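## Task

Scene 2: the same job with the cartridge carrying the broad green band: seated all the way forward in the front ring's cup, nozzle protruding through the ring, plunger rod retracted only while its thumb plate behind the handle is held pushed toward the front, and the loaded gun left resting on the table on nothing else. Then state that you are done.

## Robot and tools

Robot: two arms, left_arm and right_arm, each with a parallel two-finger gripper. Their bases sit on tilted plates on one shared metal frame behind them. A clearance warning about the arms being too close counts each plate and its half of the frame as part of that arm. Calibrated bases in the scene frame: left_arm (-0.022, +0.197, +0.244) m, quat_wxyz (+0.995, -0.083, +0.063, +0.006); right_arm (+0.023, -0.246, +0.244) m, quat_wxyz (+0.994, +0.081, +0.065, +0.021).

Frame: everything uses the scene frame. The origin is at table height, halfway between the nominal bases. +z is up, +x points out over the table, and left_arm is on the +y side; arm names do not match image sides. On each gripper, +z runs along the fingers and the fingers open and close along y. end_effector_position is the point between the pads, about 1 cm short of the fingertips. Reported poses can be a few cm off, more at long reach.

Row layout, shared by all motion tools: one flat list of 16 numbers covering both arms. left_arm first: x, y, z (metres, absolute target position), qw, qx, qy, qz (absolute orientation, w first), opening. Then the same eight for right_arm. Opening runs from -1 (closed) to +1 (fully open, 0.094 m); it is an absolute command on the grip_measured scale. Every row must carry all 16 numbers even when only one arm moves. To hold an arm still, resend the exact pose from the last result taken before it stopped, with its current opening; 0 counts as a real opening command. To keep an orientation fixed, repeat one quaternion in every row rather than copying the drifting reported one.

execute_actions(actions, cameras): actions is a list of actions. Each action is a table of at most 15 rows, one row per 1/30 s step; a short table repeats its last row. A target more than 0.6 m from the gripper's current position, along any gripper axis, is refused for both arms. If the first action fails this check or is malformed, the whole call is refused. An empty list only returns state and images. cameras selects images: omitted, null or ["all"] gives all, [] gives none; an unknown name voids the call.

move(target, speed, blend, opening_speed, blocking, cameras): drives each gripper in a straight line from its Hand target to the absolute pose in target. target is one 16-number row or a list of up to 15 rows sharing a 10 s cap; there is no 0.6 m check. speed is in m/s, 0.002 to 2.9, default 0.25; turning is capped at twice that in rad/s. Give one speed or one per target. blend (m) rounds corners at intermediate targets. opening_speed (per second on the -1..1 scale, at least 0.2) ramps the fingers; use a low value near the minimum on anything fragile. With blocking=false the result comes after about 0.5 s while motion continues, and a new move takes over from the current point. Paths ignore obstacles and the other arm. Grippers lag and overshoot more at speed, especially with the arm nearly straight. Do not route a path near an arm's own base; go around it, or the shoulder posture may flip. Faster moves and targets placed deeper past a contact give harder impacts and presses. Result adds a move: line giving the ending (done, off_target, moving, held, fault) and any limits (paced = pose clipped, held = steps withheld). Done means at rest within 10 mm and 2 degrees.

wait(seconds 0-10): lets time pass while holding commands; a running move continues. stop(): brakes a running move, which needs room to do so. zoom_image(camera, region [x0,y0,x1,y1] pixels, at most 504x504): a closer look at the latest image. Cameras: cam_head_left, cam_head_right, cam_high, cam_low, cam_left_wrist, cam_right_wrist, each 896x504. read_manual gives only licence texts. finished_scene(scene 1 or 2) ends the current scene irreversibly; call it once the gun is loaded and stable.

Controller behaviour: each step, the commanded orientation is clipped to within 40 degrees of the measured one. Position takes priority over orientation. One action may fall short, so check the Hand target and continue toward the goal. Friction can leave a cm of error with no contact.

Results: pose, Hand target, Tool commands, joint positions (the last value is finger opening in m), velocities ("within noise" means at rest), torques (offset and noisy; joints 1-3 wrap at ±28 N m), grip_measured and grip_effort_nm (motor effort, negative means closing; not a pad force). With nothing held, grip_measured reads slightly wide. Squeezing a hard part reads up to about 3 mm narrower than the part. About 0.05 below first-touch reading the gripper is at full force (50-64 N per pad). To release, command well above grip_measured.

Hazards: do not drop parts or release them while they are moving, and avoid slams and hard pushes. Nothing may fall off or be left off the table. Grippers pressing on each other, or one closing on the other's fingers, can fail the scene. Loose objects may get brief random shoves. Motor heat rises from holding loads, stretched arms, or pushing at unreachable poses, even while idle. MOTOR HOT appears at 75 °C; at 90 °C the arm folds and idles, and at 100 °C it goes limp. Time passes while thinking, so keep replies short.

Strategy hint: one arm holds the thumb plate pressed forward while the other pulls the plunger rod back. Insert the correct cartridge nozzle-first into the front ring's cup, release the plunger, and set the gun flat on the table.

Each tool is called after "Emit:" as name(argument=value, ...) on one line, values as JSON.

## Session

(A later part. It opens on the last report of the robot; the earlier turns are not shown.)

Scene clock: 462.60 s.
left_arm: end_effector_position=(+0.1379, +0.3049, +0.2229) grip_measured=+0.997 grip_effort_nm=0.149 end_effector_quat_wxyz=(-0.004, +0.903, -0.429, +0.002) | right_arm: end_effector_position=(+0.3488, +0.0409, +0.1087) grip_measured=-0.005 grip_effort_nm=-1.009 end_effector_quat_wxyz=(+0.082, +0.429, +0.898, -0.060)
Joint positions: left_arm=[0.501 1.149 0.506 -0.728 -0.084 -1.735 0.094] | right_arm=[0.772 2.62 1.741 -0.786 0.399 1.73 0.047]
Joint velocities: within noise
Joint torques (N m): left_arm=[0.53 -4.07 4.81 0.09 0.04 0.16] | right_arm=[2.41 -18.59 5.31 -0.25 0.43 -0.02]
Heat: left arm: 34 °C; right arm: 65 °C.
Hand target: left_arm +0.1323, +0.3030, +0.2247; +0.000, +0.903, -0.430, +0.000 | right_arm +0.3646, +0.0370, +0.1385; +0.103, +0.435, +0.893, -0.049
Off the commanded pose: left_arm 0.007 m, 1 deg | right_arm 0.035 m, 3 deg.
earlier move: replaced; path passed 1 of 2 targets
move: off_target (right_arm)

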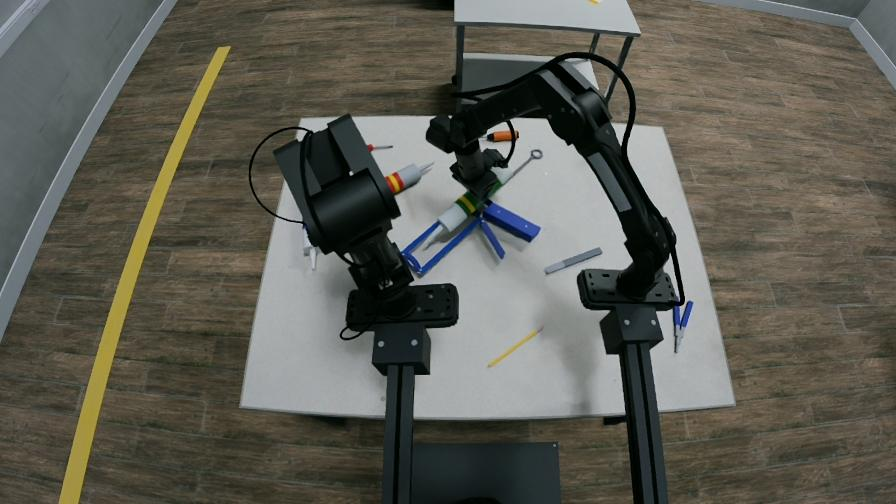

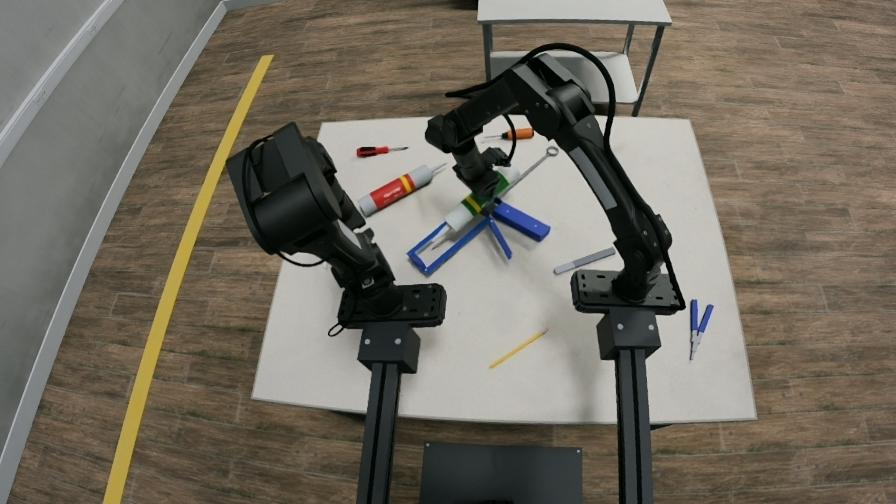

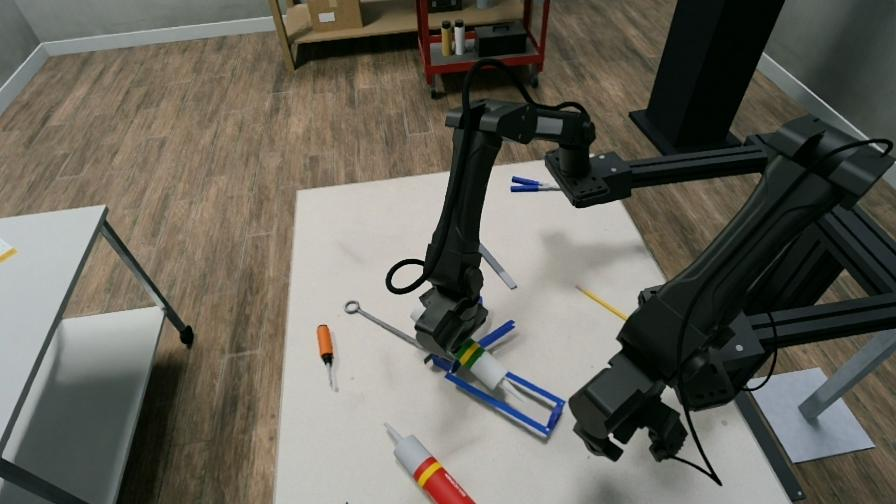

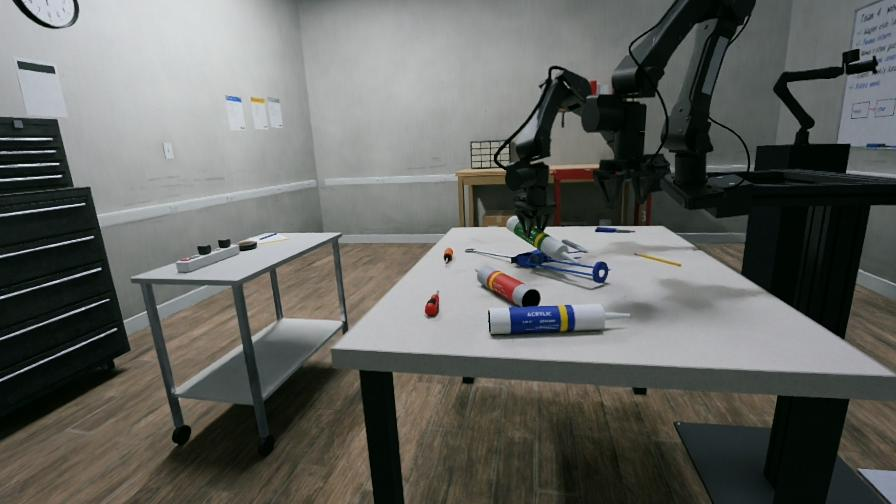

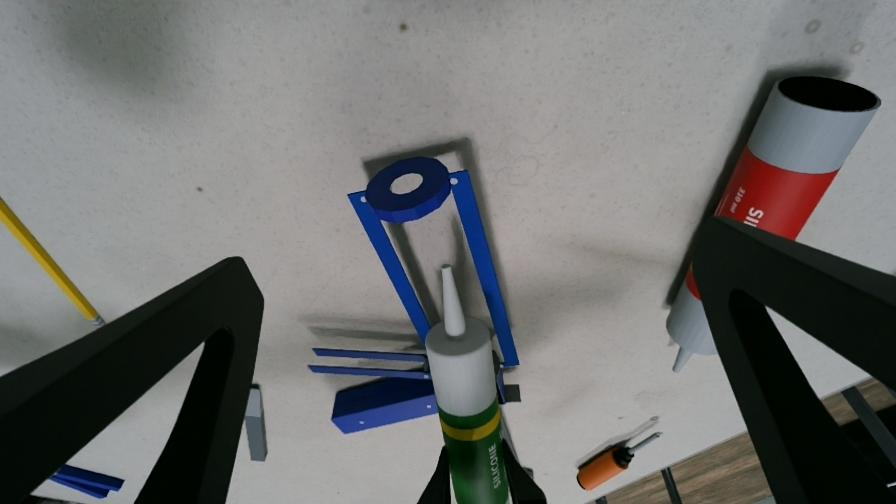

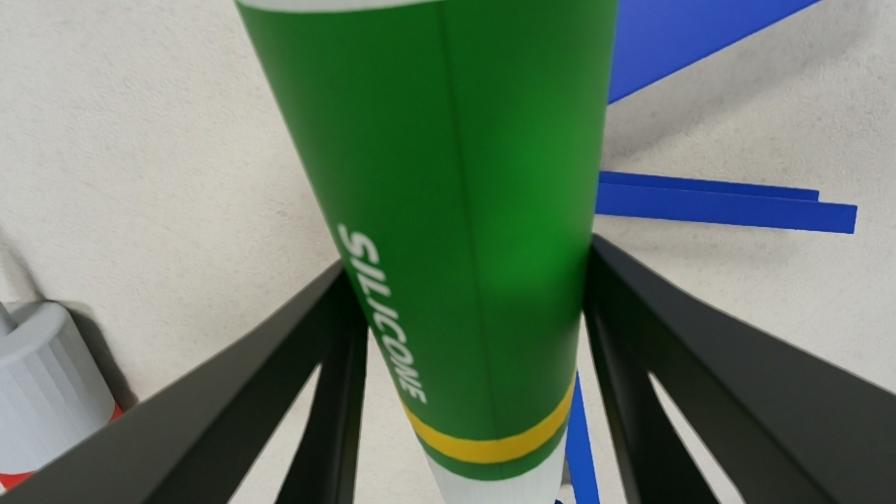

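Emit:
move(target=[[0.132,0.303,0.225,0,0.9026,-0.4305,0,1,0.3520,0.0510,0.1250,0.1028,0.3843,0.9165,-0.0431,-0.15],[0.132,0.303,0.225,0,0.9026,-0.4305,0,1,0.3450,0.0600,0.1030,0.1028,0.3843,0.9165,-0.0431,-0.15]], speed=0.06)

Emit:
zoom_image(camera="cam_left_wrist", region=[330, 130, 530, 290])

Emit:
zoom_image(camera="cam_low", region=[480, 200, 620, 300])

Scene clock: 485.87 s.
left_arm: end_effector_position=(+0.1377, +0.3047, +0.2229) grip_measured=+0.997 grip_effort_nm=0.144 end_effector_quat_wxyz=(-0.003, +0.903, -0.429, +0.001) | right_arm: end_effector_position=(+0.3410, +0.0488, +0.0957) grip_measured=-0.005 grip_effort_nm=-1.009 end_effector_quat_wxyz=(+0.083, +0.389, +0.916, -0.054)
Joint positions: left_arm=[0.501 1.149 0.506 -0.73 -0.084 -1.734 0.094] | right_arm=[0.791 2.643 1.715 -0.723 0.399 1.655 0.047]
Joint velocities: within noise
Joint torques (N m): left_arm=[0.51 -4.1 4.88 0.09 0.02 0.15] | right_arm=[4.97 -12.56 6.63 0.17 0.35 0.08]
Heat: left arm: 33 °C; right arm: 68 °C.
Hand target: left_arm +0.1322, +0.3031, +0.2247; +0.000, +0.903, -0.430, +0.000 | right_arm +0.3448, +0.0600, +0.1032; +0.102, +0.385, +0.916, -0.043
Off the commanded pose: left_arm 0.006 m, 0 deg | right_arm 0.014 m, 3 deg.
move: off_target (right_arm)

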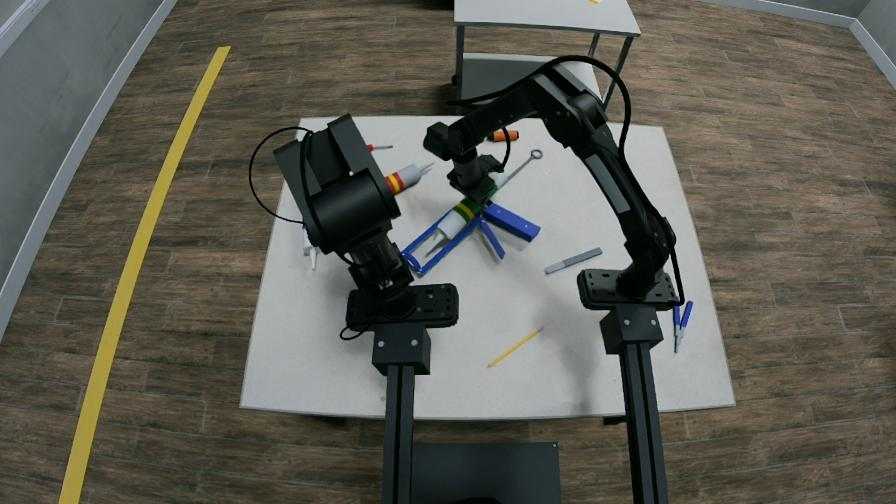

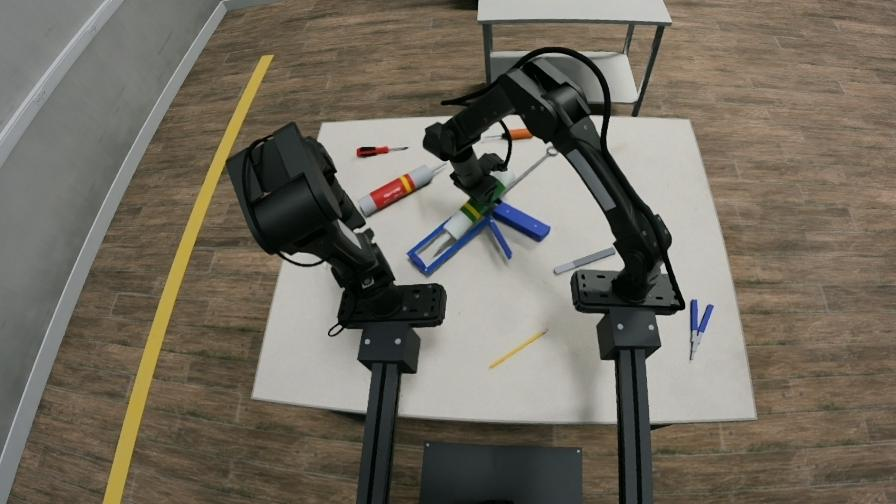

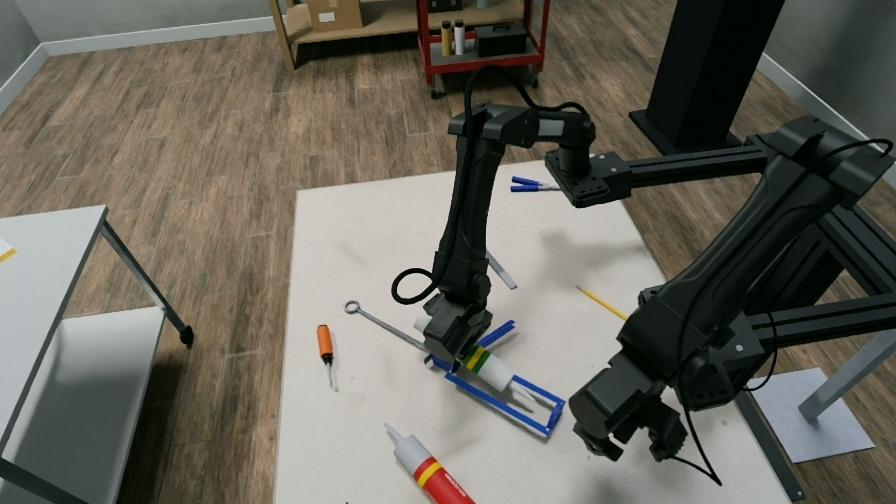

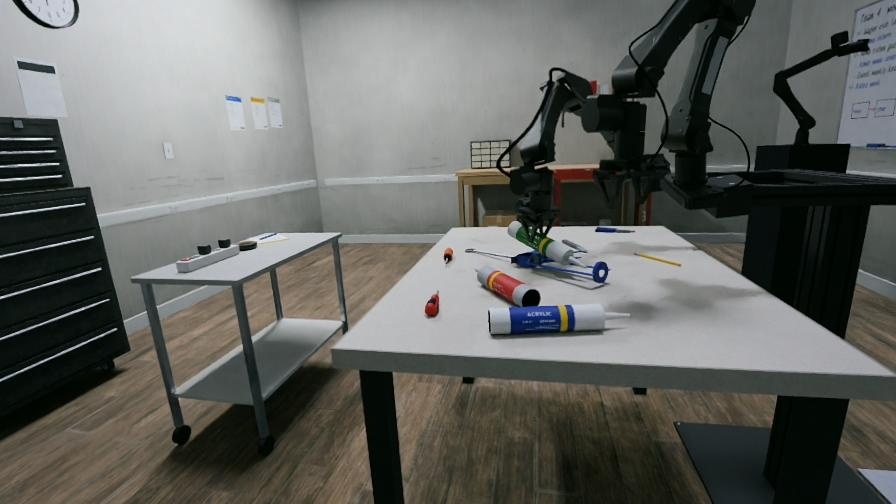

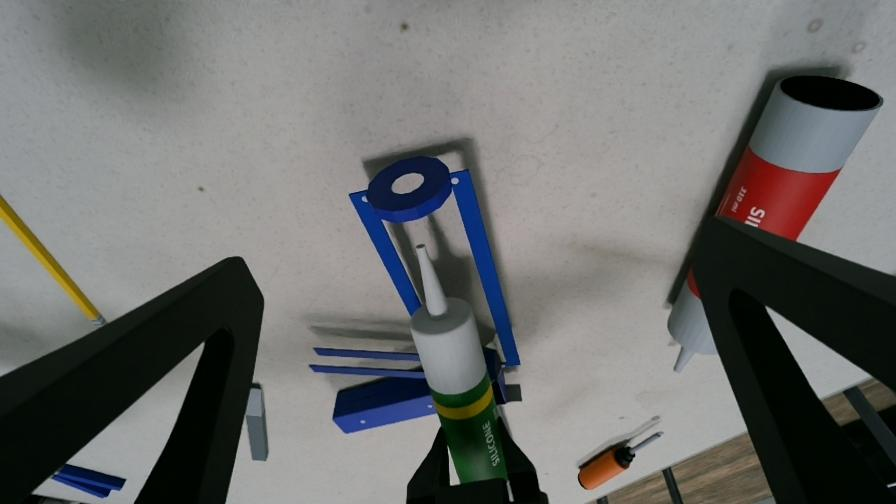

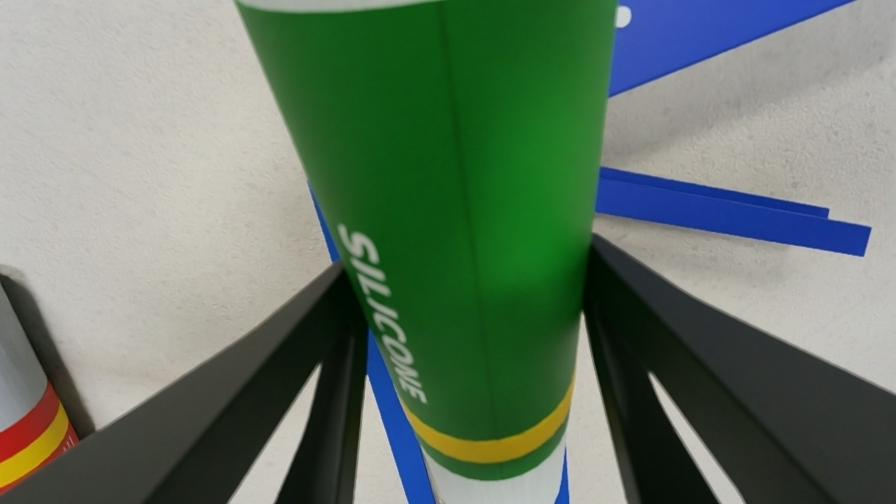

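Scaled by 2.520 from the camera's 896x504 image, which has a finer 1280x720 frame.

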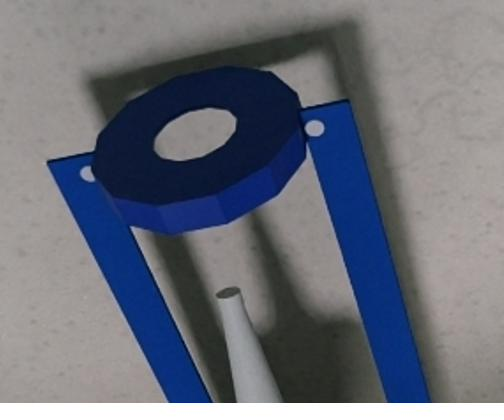

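Scaled by 3.600 from the camera's 896x504 image, which has a finer 1280x720 frame.

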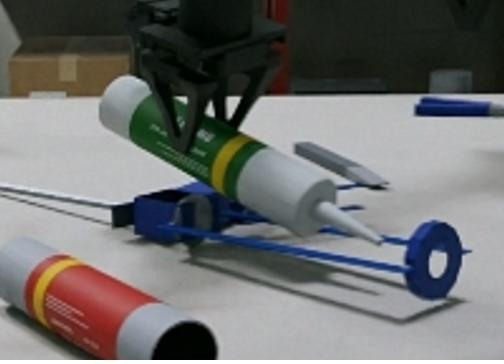

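Emit:
move(target=[[0.132,0.303,0.225,0,0.9026,-0.4305,0,1,0.3280,0.0800,0.0900,0.1031,0.3779,0.9192,-0.0424,-0.15]], speed=0.04, cameras=["cam_left_wrist","cam_low"])

Emit:
zoom_image(camera="cam_left_wrist", region=[330, 130, 530, 290])

Emit:
zoom_image(camera="cam_low", region=[480, 200, 620, 300])

Scene clock: 496.57 s.
left_arm: end_effector_position=(+0.1375, +0.3046, +0.2229) grip_measured=+0.997 grip_effort_nm=0.144 end_effector_quat_wxyz=(-0.003, +0.903, -0.429, +0.001) | right_arm: end_effector_position=(+0.3247, +0.0682, +0.0827) grip_measured=-0.005 grip_effort_nm=-1.009 end_effector_quat_wxyz=(+0.086, +0.382, +0.919, -0.051)
Joint positions: left_arm=[0.501 1.149 0.506 -0.73 -0.083 -1.734 0.094] | right_arm=[0.842 2.7 1.749 -0.712 0.399 1.693 0.047]
Joint velocities: within noise
Joint torques (N m): left_arm=[0.47 -4.1 4.88 0.08 0.02 0.15] | right_arm=[4.93 -12.22 7.62 0.07 0.35 0.09]
Heat: left arm: 33 °C; right arm: 64 °C.
Hand target: left_arm +0.1321, +0.3030, +0.2247; +0.000, +0.903, -0.430, +0.000 | right_arm +0.3277, +0.0799, +0.0902; +0.103, +0.378, +0.919, -0.042
Off the commanded pose: left_arm 0.006 m, 0 deg | right_arm 0.014 m, 2 deg.
move: off_target (right_arm)
Images, in order (width x height): cam_low 896x504, cam_left_wrist 896x504.

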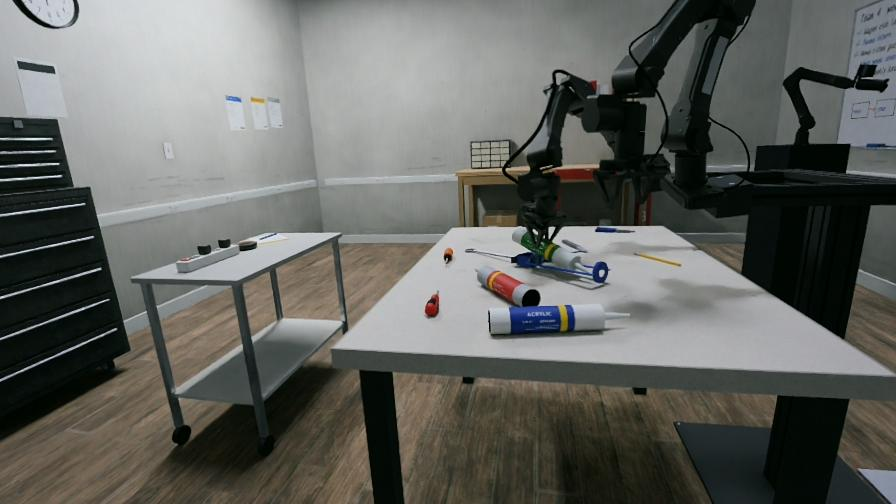

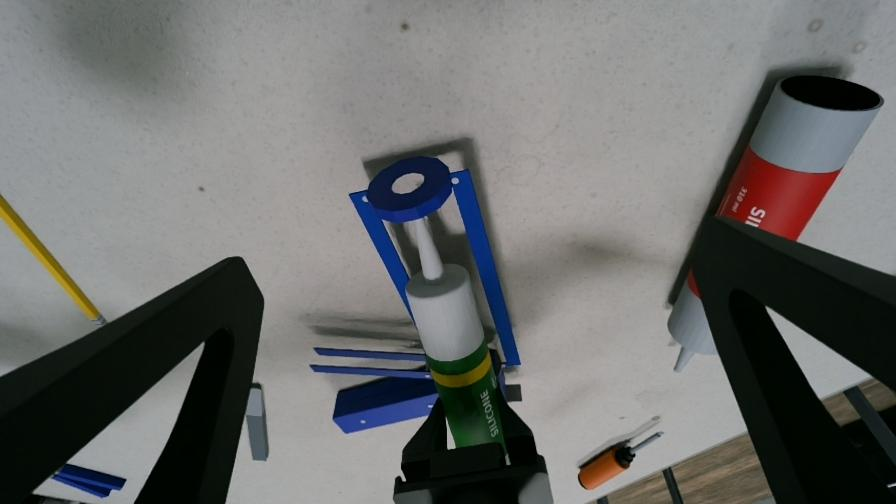

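Scaled by 2.520 from the camera's 896x504 image, which has a finer 1280x720 frame.

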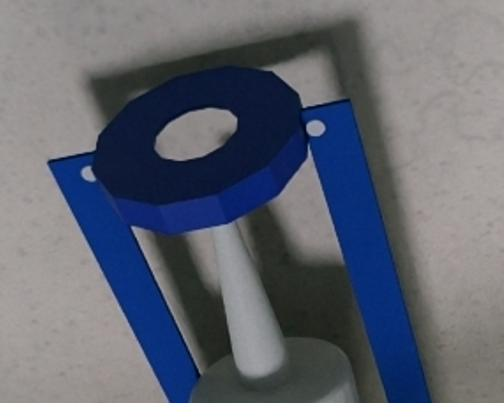

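Scaled by 3.600 from the camera's 896x504 image, which has a finer 1280x720 frame.

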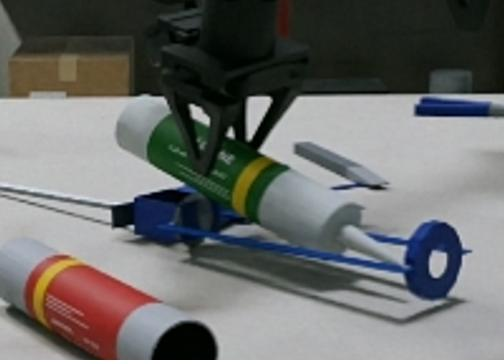

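Emit:
zoom_image(camera="cam_low", region=[550, 240, 620, 290])

Emit:
zoom_image(camera="cam_left_wrist", region=[350, 140, 480, 240])

Scaled by 7.200 from the camera's 896x504 image, which has a finer 1280x720 frame.

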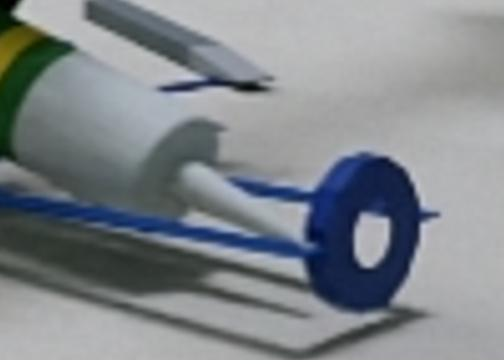

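Scaled by 3.877 from the camera's 896x504 image, which has a finer 1280x720 frame.

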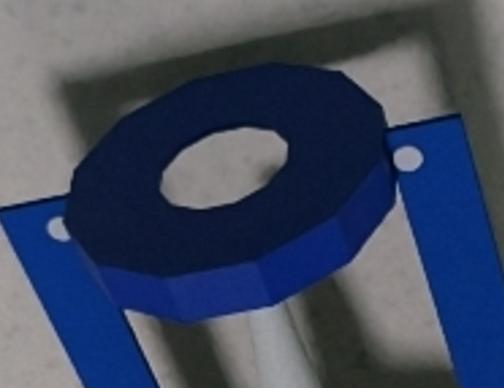

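Emit:
move(target=[[0.132,0.303,0.225,0,0.9026,-0.4305,0,1,0.3310,0.0830,0.1020,0.1038,0.3618,0.9256,-0.0406,-0.15]], speed=0.04, cameras=["cam_left_wrist","cam_low"])

Emit:
zoom_image(camera="cam_left_wrist", region=[350, 140, 480, 240])

Emit:
zoom_image(camera="cam_low", region=[550, 240, 620, 290])

Scene clock: 528.97 s.
left_arm: end_effector_position=(+0.1375, +0.3046, +0.2229) grip_measured=+0.997 grip_effort_nm=0.144 end_effector_quat_wxyz=(-0.003, +0.903, -0.429, +0.001) | right_arm: end_effector_position=(+0.3270, +0.0705, +0.0844) grip_measured=-0.005 grip_effort_nm=-1.009 end_effector_quat_wxyz=(+0.087, +0.373, +0.922, -0.049)
Joint positions: left_arm=[0.501 1.149 0.506 -0.73 -0.083 -1.734 0.094] | right_arm=[0.842 2.7 1.758 -0.713 0.399 1.671 0.047]
Joint velocities: within noise
Joint torques (N m): left_arm=[0.43 -4.14 4.82 0.08 0.02 0.14] | right_arm=[5.38 -14.08 7.92 -0.19 0.36 -0.03]
Heat: left arm: 32 °C; right arm: 61 °C.
Hand target: left_arm +0.1322, +0.3030, +0.2247; +0.000, +0.903, -0.430, +0.000 | right_arm +0.3306, +0.0829, +0.1019; +0.104, +0.362, +0.926, -0.040
Off the commanded pose: left_arm 0.006 m, 0 deg | right_arm 0.022 m, 3 deg.
move: off_target (right_arm)
Images, in order (width x height): cam_low 896x504, cam_left_wrist 896x504.

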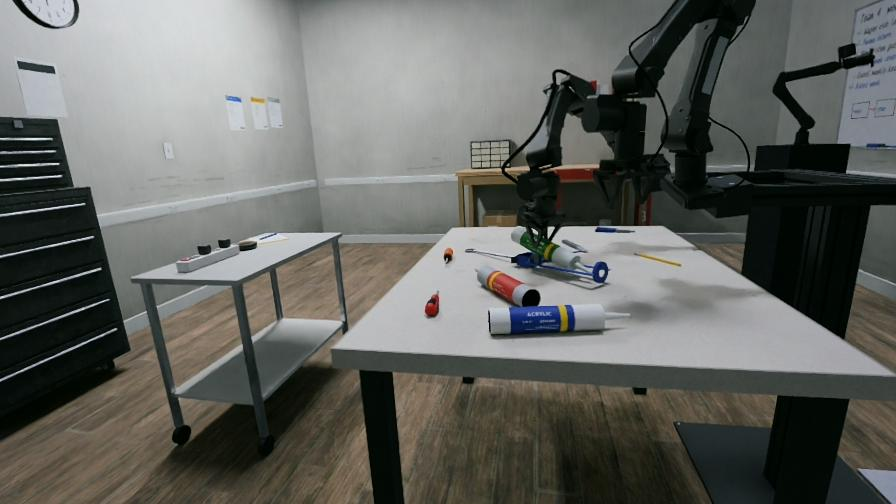

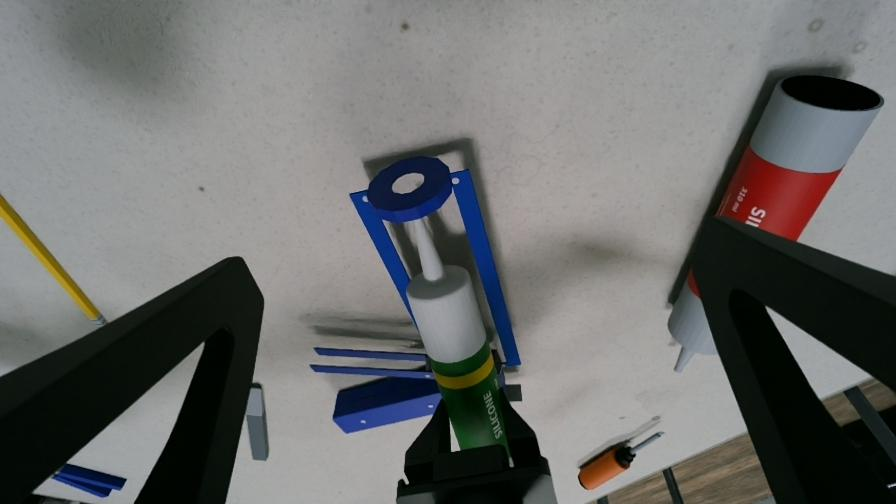

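Scaled by 3.877 from the camera's 896x504 image, which has a finer 1280x720 frame.

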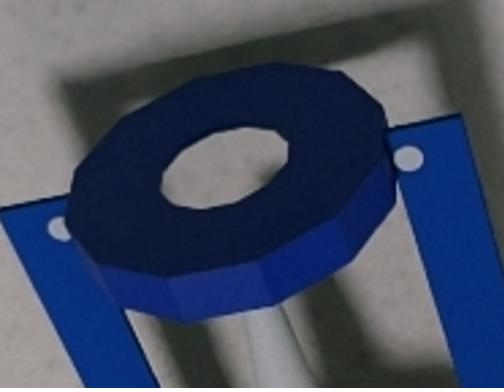

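Scaled by 7.200 from the camera's 896x504 image, which has a finer 1280x720 frame.

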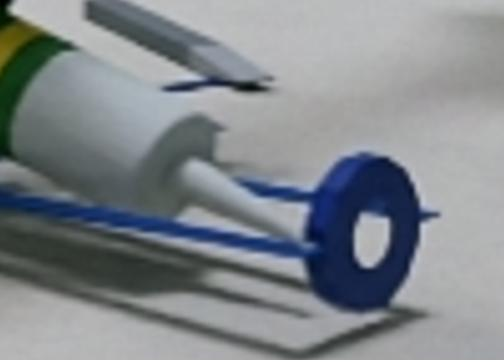

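Emit:
move(target=[[0.132,0.303,0.225,0,0.9026,-0.4305,0,1,0.3350,0.0800,0.1180,0.1038,0.3618,0.9256,-0.0406,-0.15],[0.132,0.303,0.225,0,0.9026,-0.4305,0,1,0.3310,0.0830,0.1020,0.1038,0.3618,0.9256,-0.0406,-0.15]], speed=0.04, cameras=["cam_left_wrist","cam_low"])

Emit:
zoom_image(camera="cam_left_wrist", region=[350, 140, 480, 240])

Emit:
zoom_image(camera="cam_low", region=[550, 240, 620, 290])

Scene clock: 533.47 s.
left_arm: end_effector_position=(+0.1374, +0.3045, +0.2229) grip_measured=+0.997 grip_effort_nm=0.149 end_effector_quat_wxyz=(-0.002, +0.903, -0.429, +0.001) | right_arm: end_effector_position=(+0.3259, +0.0691, +0.0849) grip_measured=-0.005 grip_effort_nm=-1.009 end_effector_quat_wxyz=(+0.085, +0.371, +0.923, -0.053)
Joint positions: left_arm=[0.501 1.149 0.506 -0.731 -0.083 -1.734 0.094] | right_arm=[0.842 2.7 1.76 -0.725 0.399 1.669 0.047]
Joint velocities: within noise
Joint torques (N m): left_arm=[0.38 -4.07 4.88 0.1 0.02 0.17] | right_arm=[5.44 -14.02 7.79 -0.11 0.36 0.01]
Heat: left arm: 32 °C; right arm: 62 °C.
Hand target: left_arm +0.1321, +0.3030, +0.2247; +0.000, +0.903, -0.430, +0.000 | right_arm +0.3306, +0.0829, +0.1020; +0.104, +0.362, +0.926, -0.040
Off the commanded pose: left_arm 0.006 m, 0 deg | right_arm 0.023 m, 3 deg.
move: off_target (right_arm)
Images, in order (width x height): cam_low 896x504, cam_left_wrist 896x504.

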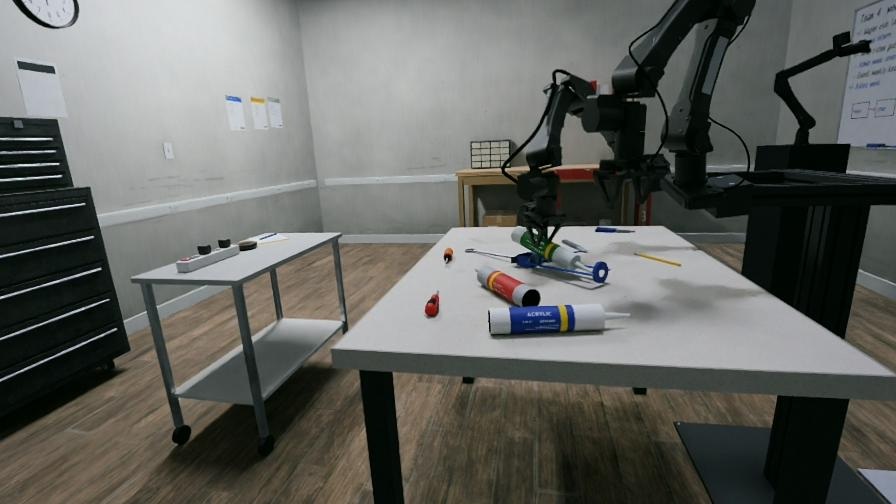

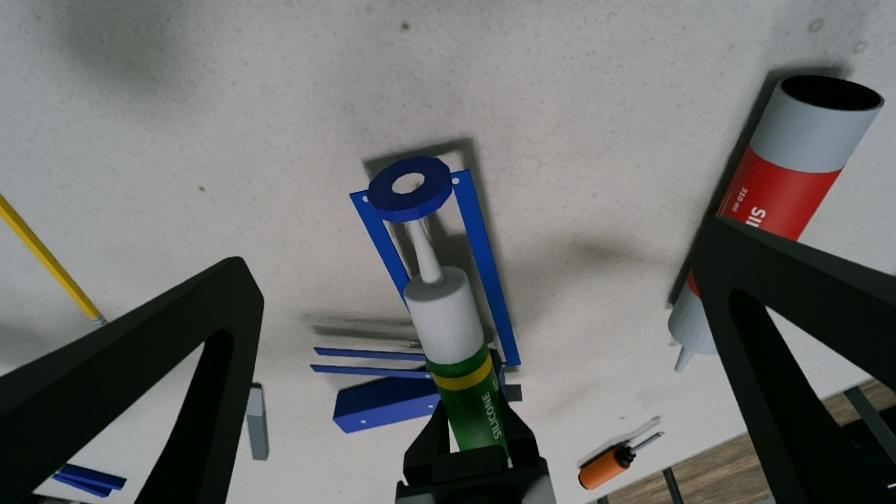

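Scaled by 3.877 from the camera's 896x504 image, which has a finer 1280x720 frame.

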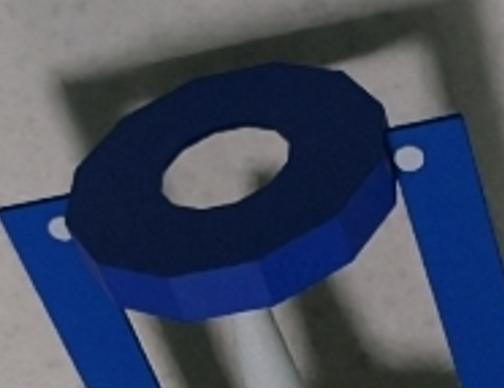

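Scaled by 7.200 from the camera's 896x504 image, which has a finer 1280x720 frame.

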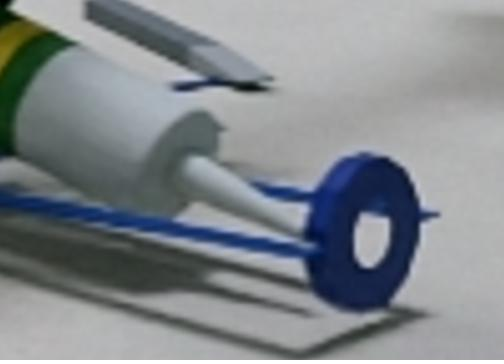

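Emit:
move(target=[[0.132,0.303,0.225,0,0.9026,-0.4305,0,1,0.3420,0.0720,0.1380,0.1038,0.3618,0.9256,-0.0406,-0.15]], speed=0.06, cameras=[])

Emit:
move(target=[[0.132,0.303,0.225,0,0.9026,-0.4305,0,1,0.3320,0.0830,0.0980,0.1038,0.3618,0.9256,-0.0406,-0.15]], speed=0.05, cameras=["cam_left_wrist","cam_low"])

Emit:
zoom_image(camera="cam_left_wrist", region=[350, 140, 480, 240])

Emit:
zoom_image(camera="cam_low", region=[550, 240, 620, 290])

Scene clock: 537.70 s.
left_arm: end_effector_position=(+0.1374, +0.3045, +0.2229) grip_measured=+0.997 grip_effort_nm=0.144 end_effector_quat_wxyz=(-0.002, +0.903, -0.429, +0.001) | right_arm: end_effector_position=(+0.3284, +0.0654, +0.1052) grip_measured=-0.005 grip_effort_nm=-1.009 end_effector_quat_wxyz=(+0.083, +0.362, +0.927, -0.059)
Joint positions: left_arm=[0.501 1.149 0.506 -0.731 -0.083 -1.734 0.094] | right_arm=[0.842 2.653 1.76 -0.782 0.399 1.652 0.047]
Joint velocities: within noise
Joint torques (N m): left_arm=[0.4 -4.03 4.92 0.1 0.02 0.14] | right_arm=[3.75 -18.22 6.5 -0.23 0.37 0.02]
Heat: left arm: 32 °C; right arm: 63 °C.
Hand target: left_arm +0.1322, +0.3030, +0.2247; +0.000, +0.903, -0.430, +0.000 | right_arm +0.3416, +0.0719, +0.1369; +0.104, +0.362, +0.925, -0.040
Off the commanded pose: left_arm 0.006 m, 0 deg | right_arm 0.036 m, 3 deg.
move: off_target (right_arm)
No camera images: "cameras" was empty.

Scene clock: 539.07 s.
left_arm: end_effector_position=(+0.1374, +0.3045, +0.2229) grip_measured=+0.997 grip_effort_nm=0.139 end_effector_quat_wxyz=(-0.002, +0.903, -0.429, +0.001) | right_arm: end_effector_position=(+0.3268, +0.0688, +0.0889) grip_measured=-0.005 grip_effort_nm=-1.009 end_effector_quat_wxyz=(+0.085, +0.365, +0.926, -0.055)
Joint positions: left_arm=[0.501 1.149 0.506 -0.731 -0.083 -1.734 0.094] | right_arm=[0.842 2.694 1.766 -0.74 0.399 1.657 0.047]
Joint velocities: within noise
Joint torques (N m): left_arm=[0.43 -4.1 4.82 0.08 0.03 0.14] | right_arm=[5.14 -12.64 7.87 0.1 0.33 0.11]
Heat: left arm: 32 °C; right arm: 63 °C.
Hand target: left_arm +0.1322, +0.3030, +0.2247; +0.000, +0.903, -0.430, +0.000 | right_arm +0.3316, +0.0829, +0.0984; +0.103, +0.362, +0.926, -0.040
Off the commanded pose: left_arm 0.006 m, 0 deg | right_arm 0.018 m, 3 deg.
move: off_target (right_arm)
Images, in order (width x height): cam_low 896x504, cam_left_wrist 896x504.

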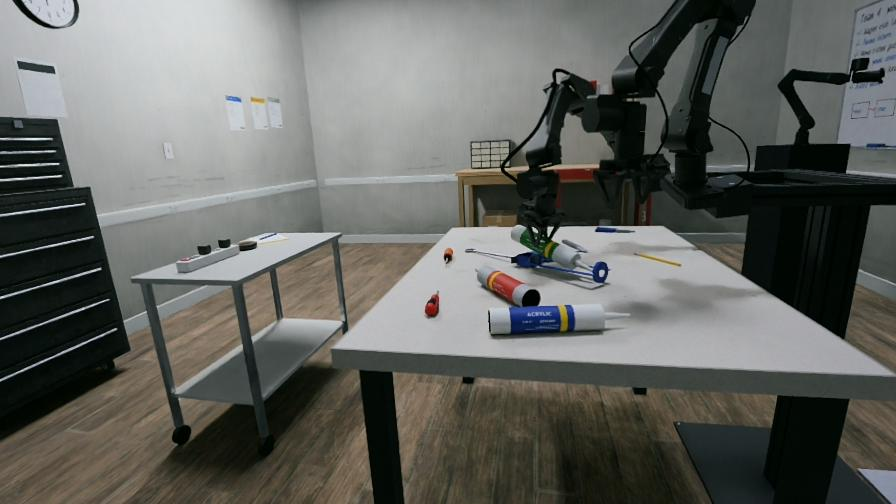

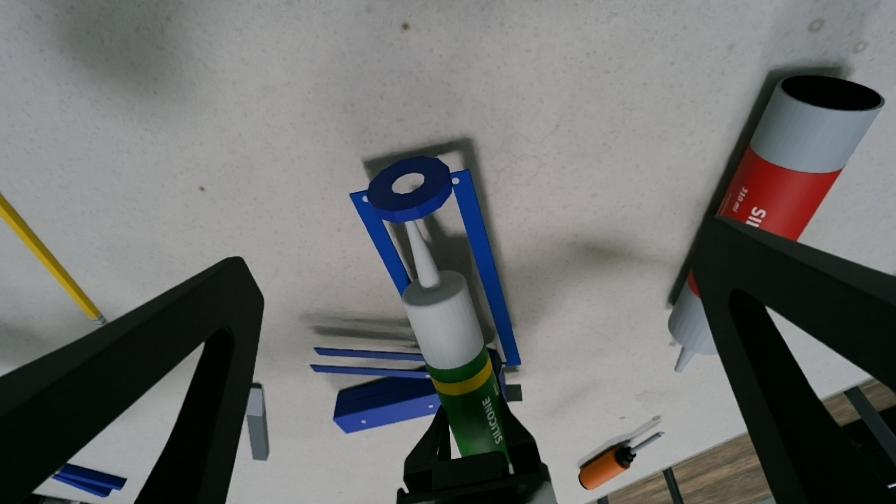

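Scaled by 3.877 from the camera's 896x504 image, which has a finer 1280x720 frame.

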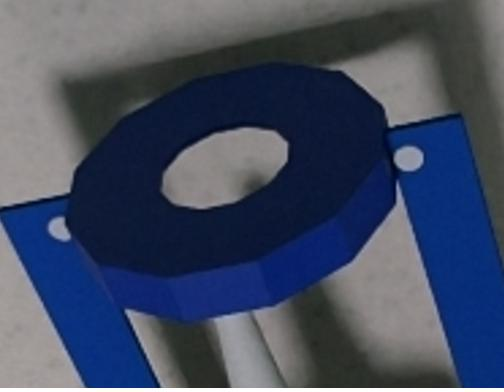

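Scaled by 7.200 from the camera's 896x504 image, which has a finer 1280x720 frame.

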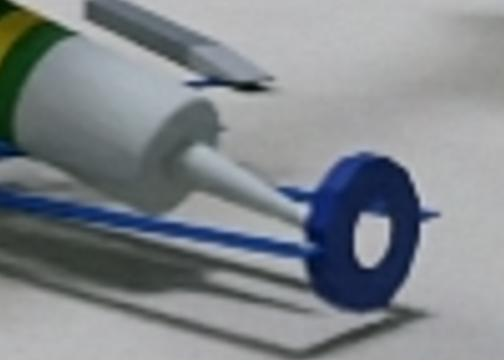

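Emit:
move(target=[[0.132,0.303,0.225,0,0.9026,-0.4305,0,1,0.3340,0.0870,0.0980,0.1038,0.3618,0.9256,-0.0406,-0.15]], speed=0.04, cameras=["cam_left_wrist","cam_low"])

Emit:
zoom_image(camera="cam_left_wrist", region=[350, 140, 480, 240])

Emit:
zoom_image(camera="cam_low", region=[550, 240, 620, 290])

Scene clock: 545.57 s.
left_arm: end_effector_position=(+0.1374, +0.3045, +0.2229) grip_measured=+0.997 grip_effort_nm=0.149 end_effector_quat_wxyz=(-0.002, +0.903, -0.429, +0.001) | right_arm: end_effector_position=(+0.3321, +0.0753, +0.0891) grip_measured=-0.005 grip_effort_nm=-1.009 end_effector_quat_wxyz=(+0.087, +0.368, +0.925, -0.047)
Joint positions: left_arm=[0.501 1.149 0.506 -0.731 -0.083 -1.734 0.094] | right_arm=[0.842 2.707 1.796 -0.739 0.399 1.657 0.047]
Joint velocities: within noise
Joint torques (N m): left_arm=[0.49 -4.07 4.92 0.11 0.01 0.17] | right_arm=[5.33 -12.62 8.05 -0.03 0.35 0.1]
Heat: left arm: 32 °C; right arm: 63 °C.
Hand target: left_arm +0.1321, +0.3030, +0.2247; +0.000, +0.903, -0.430, +0.000 | right_arm +0.3337, +0.0869, +0.0982; +0.104, +0.362, +0.926, -0.040
Off the commanded pose: left_arm 0.006 m, 0 deg | right_arm 0.015 m, 2 deg.
move: off_target (right_arm)
Images, in order (width x height): cam_low 896x504, cam_left_wrist 896x504.

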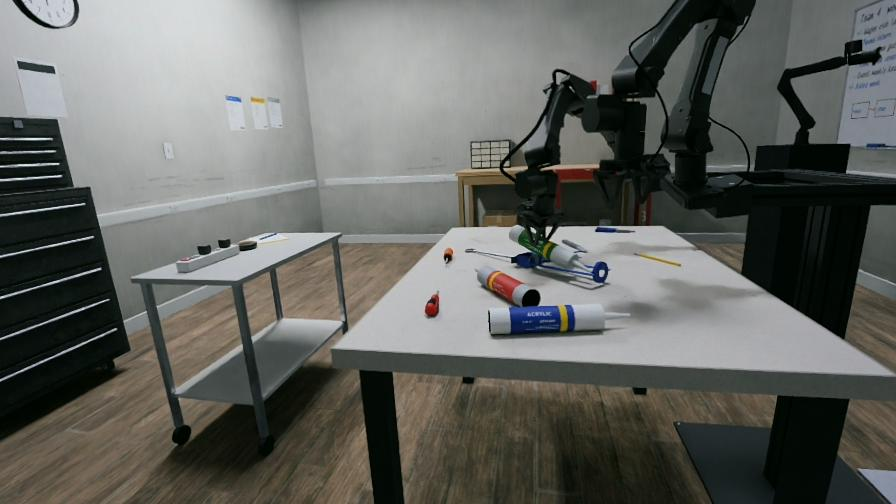

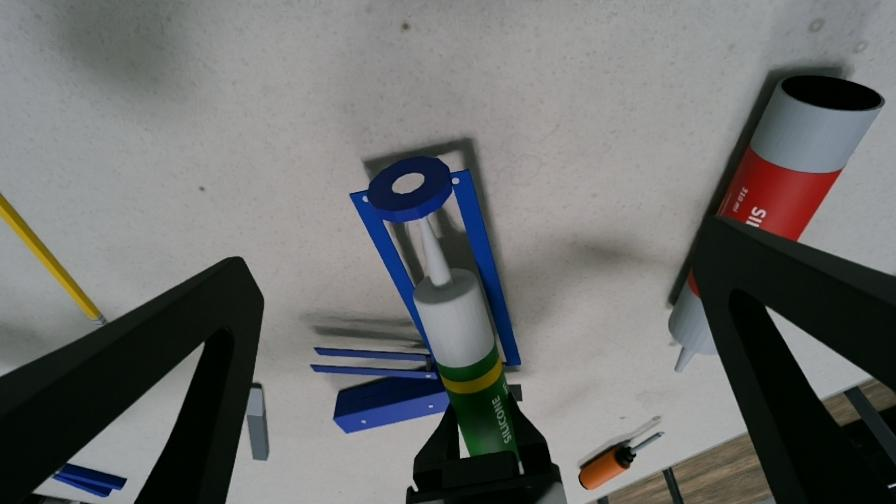

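Scaled by 3.877 from the camera's 896x504 image, which has a finer 1280x720 frame.

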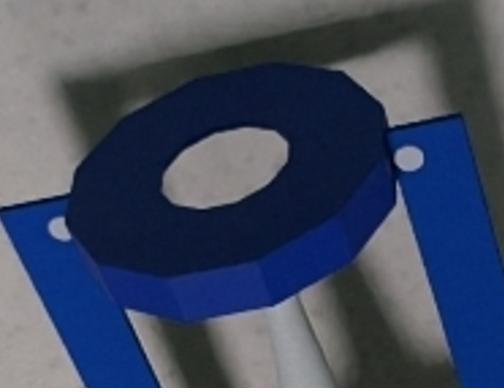

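Scaled by 7.200 from the camera's 896x504 image, which has a finer 1280x720 frame.

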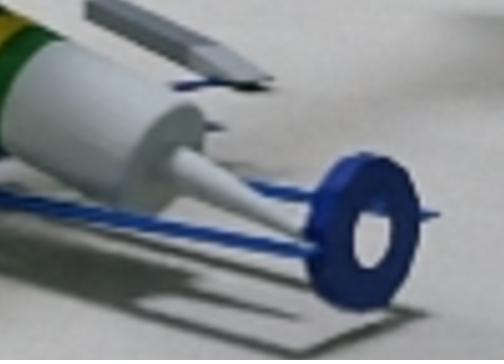

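Emit:
move(target=[[0.132,0.303,0.225,0,0.9026,-0.4305,0,1,0.3338,0.0868,0.0980,0.1044,0.3480,0.9309,-0.0390,-0.15]], speed=0.04, cameras=["cam_left_wrist","cam_low"])

Emit:
zoom_image(camera="cam_left_wrist", region=[350, 140, 480, 240])

Emit:
zoom_image(camera="cam_low", region=[550, 240, 620, 290])

Scene clock: 552.70 s.
left_arm: end_effector_position=(+0.1374, +0.3045, +0.2229) grip_measured=+0.997 grip_effort_nm=0.154 end_effector_quat_wxyz=(-0.002, +0.903, -0.429, +0.001) | right_arm: end_effector_position=(+0.3320, +0.0752, +0.0889) grip_measured=-0.005 grip_effort_nm=-1.009 end_effector_quat_wxyz=(+0.087, +0.359, +0.928, -0.048)
Joint positions: left_arm=[0.501 1.149 0.506 -0.731 -0.083 -1.734 0.094] | right_arm=[0.842 2.707 1.796 -0.739 0.399 1.638 0.047]
Joint velocities: within noise
Joint torques (N m): left_arm=[0.43 -4.14 4.86 0.09 0.01 0.17] | right_arm=[5.29 -13.03 6.89 0.1 0.35 0.01]
Heat: left arm: 32 °C; right arm: 65 °C.
Hand target: left_arm +0.1321, +0.3030, +0.2247; +0.000, +0.903, -0.430, +0.000 | right_arm +0.3335, +0.0867, +0.0982; +0.104, +0.348, +0.931, -0.038
Off the commanded pose: left_arm 0.006 m, 0 deg | right_arm 0.015 m, 3 deg.
move: off_target (right_arm)
Images, in order (width x height): cam_low 896x504, cam_left_wrist 896x504.

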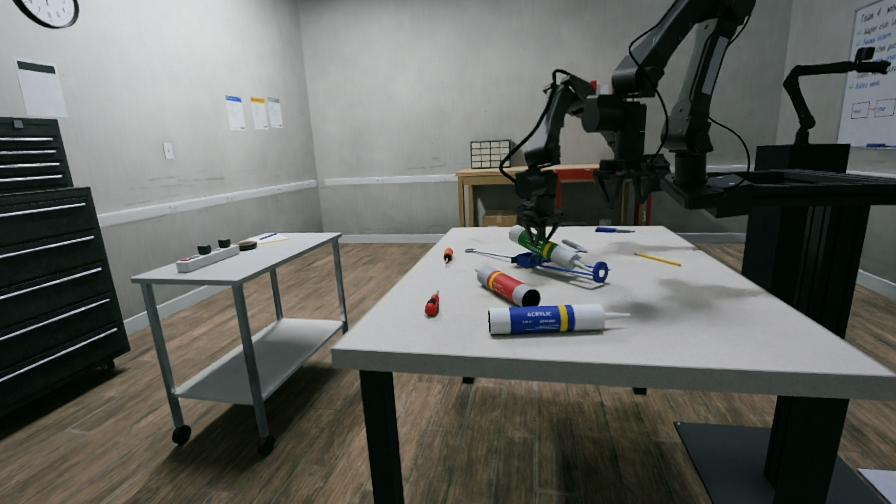

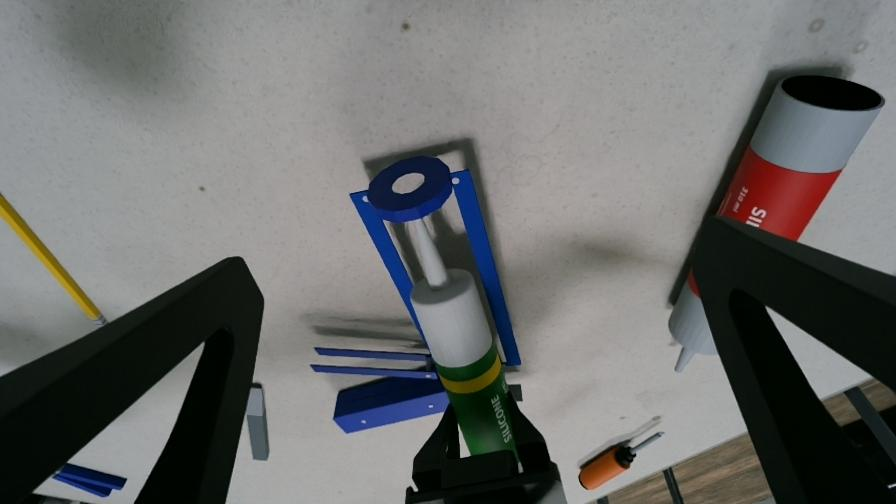

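Scaled by 3.877 from the camera's 896x504 image, which has a finer 1280x720 frame.

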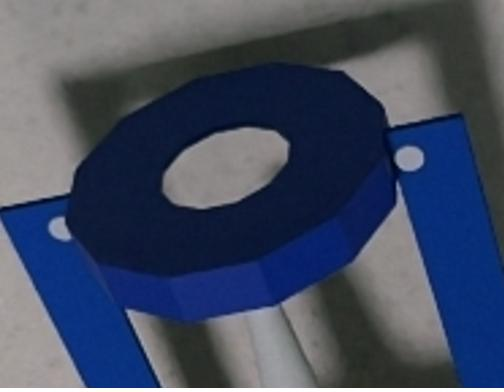

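Scaled by 7.200 from the camera's 896x504 image, which has a finer 1280x720 frame.

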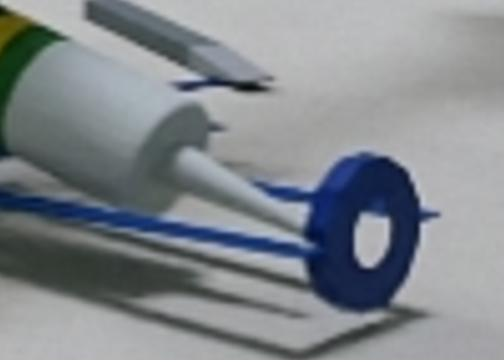

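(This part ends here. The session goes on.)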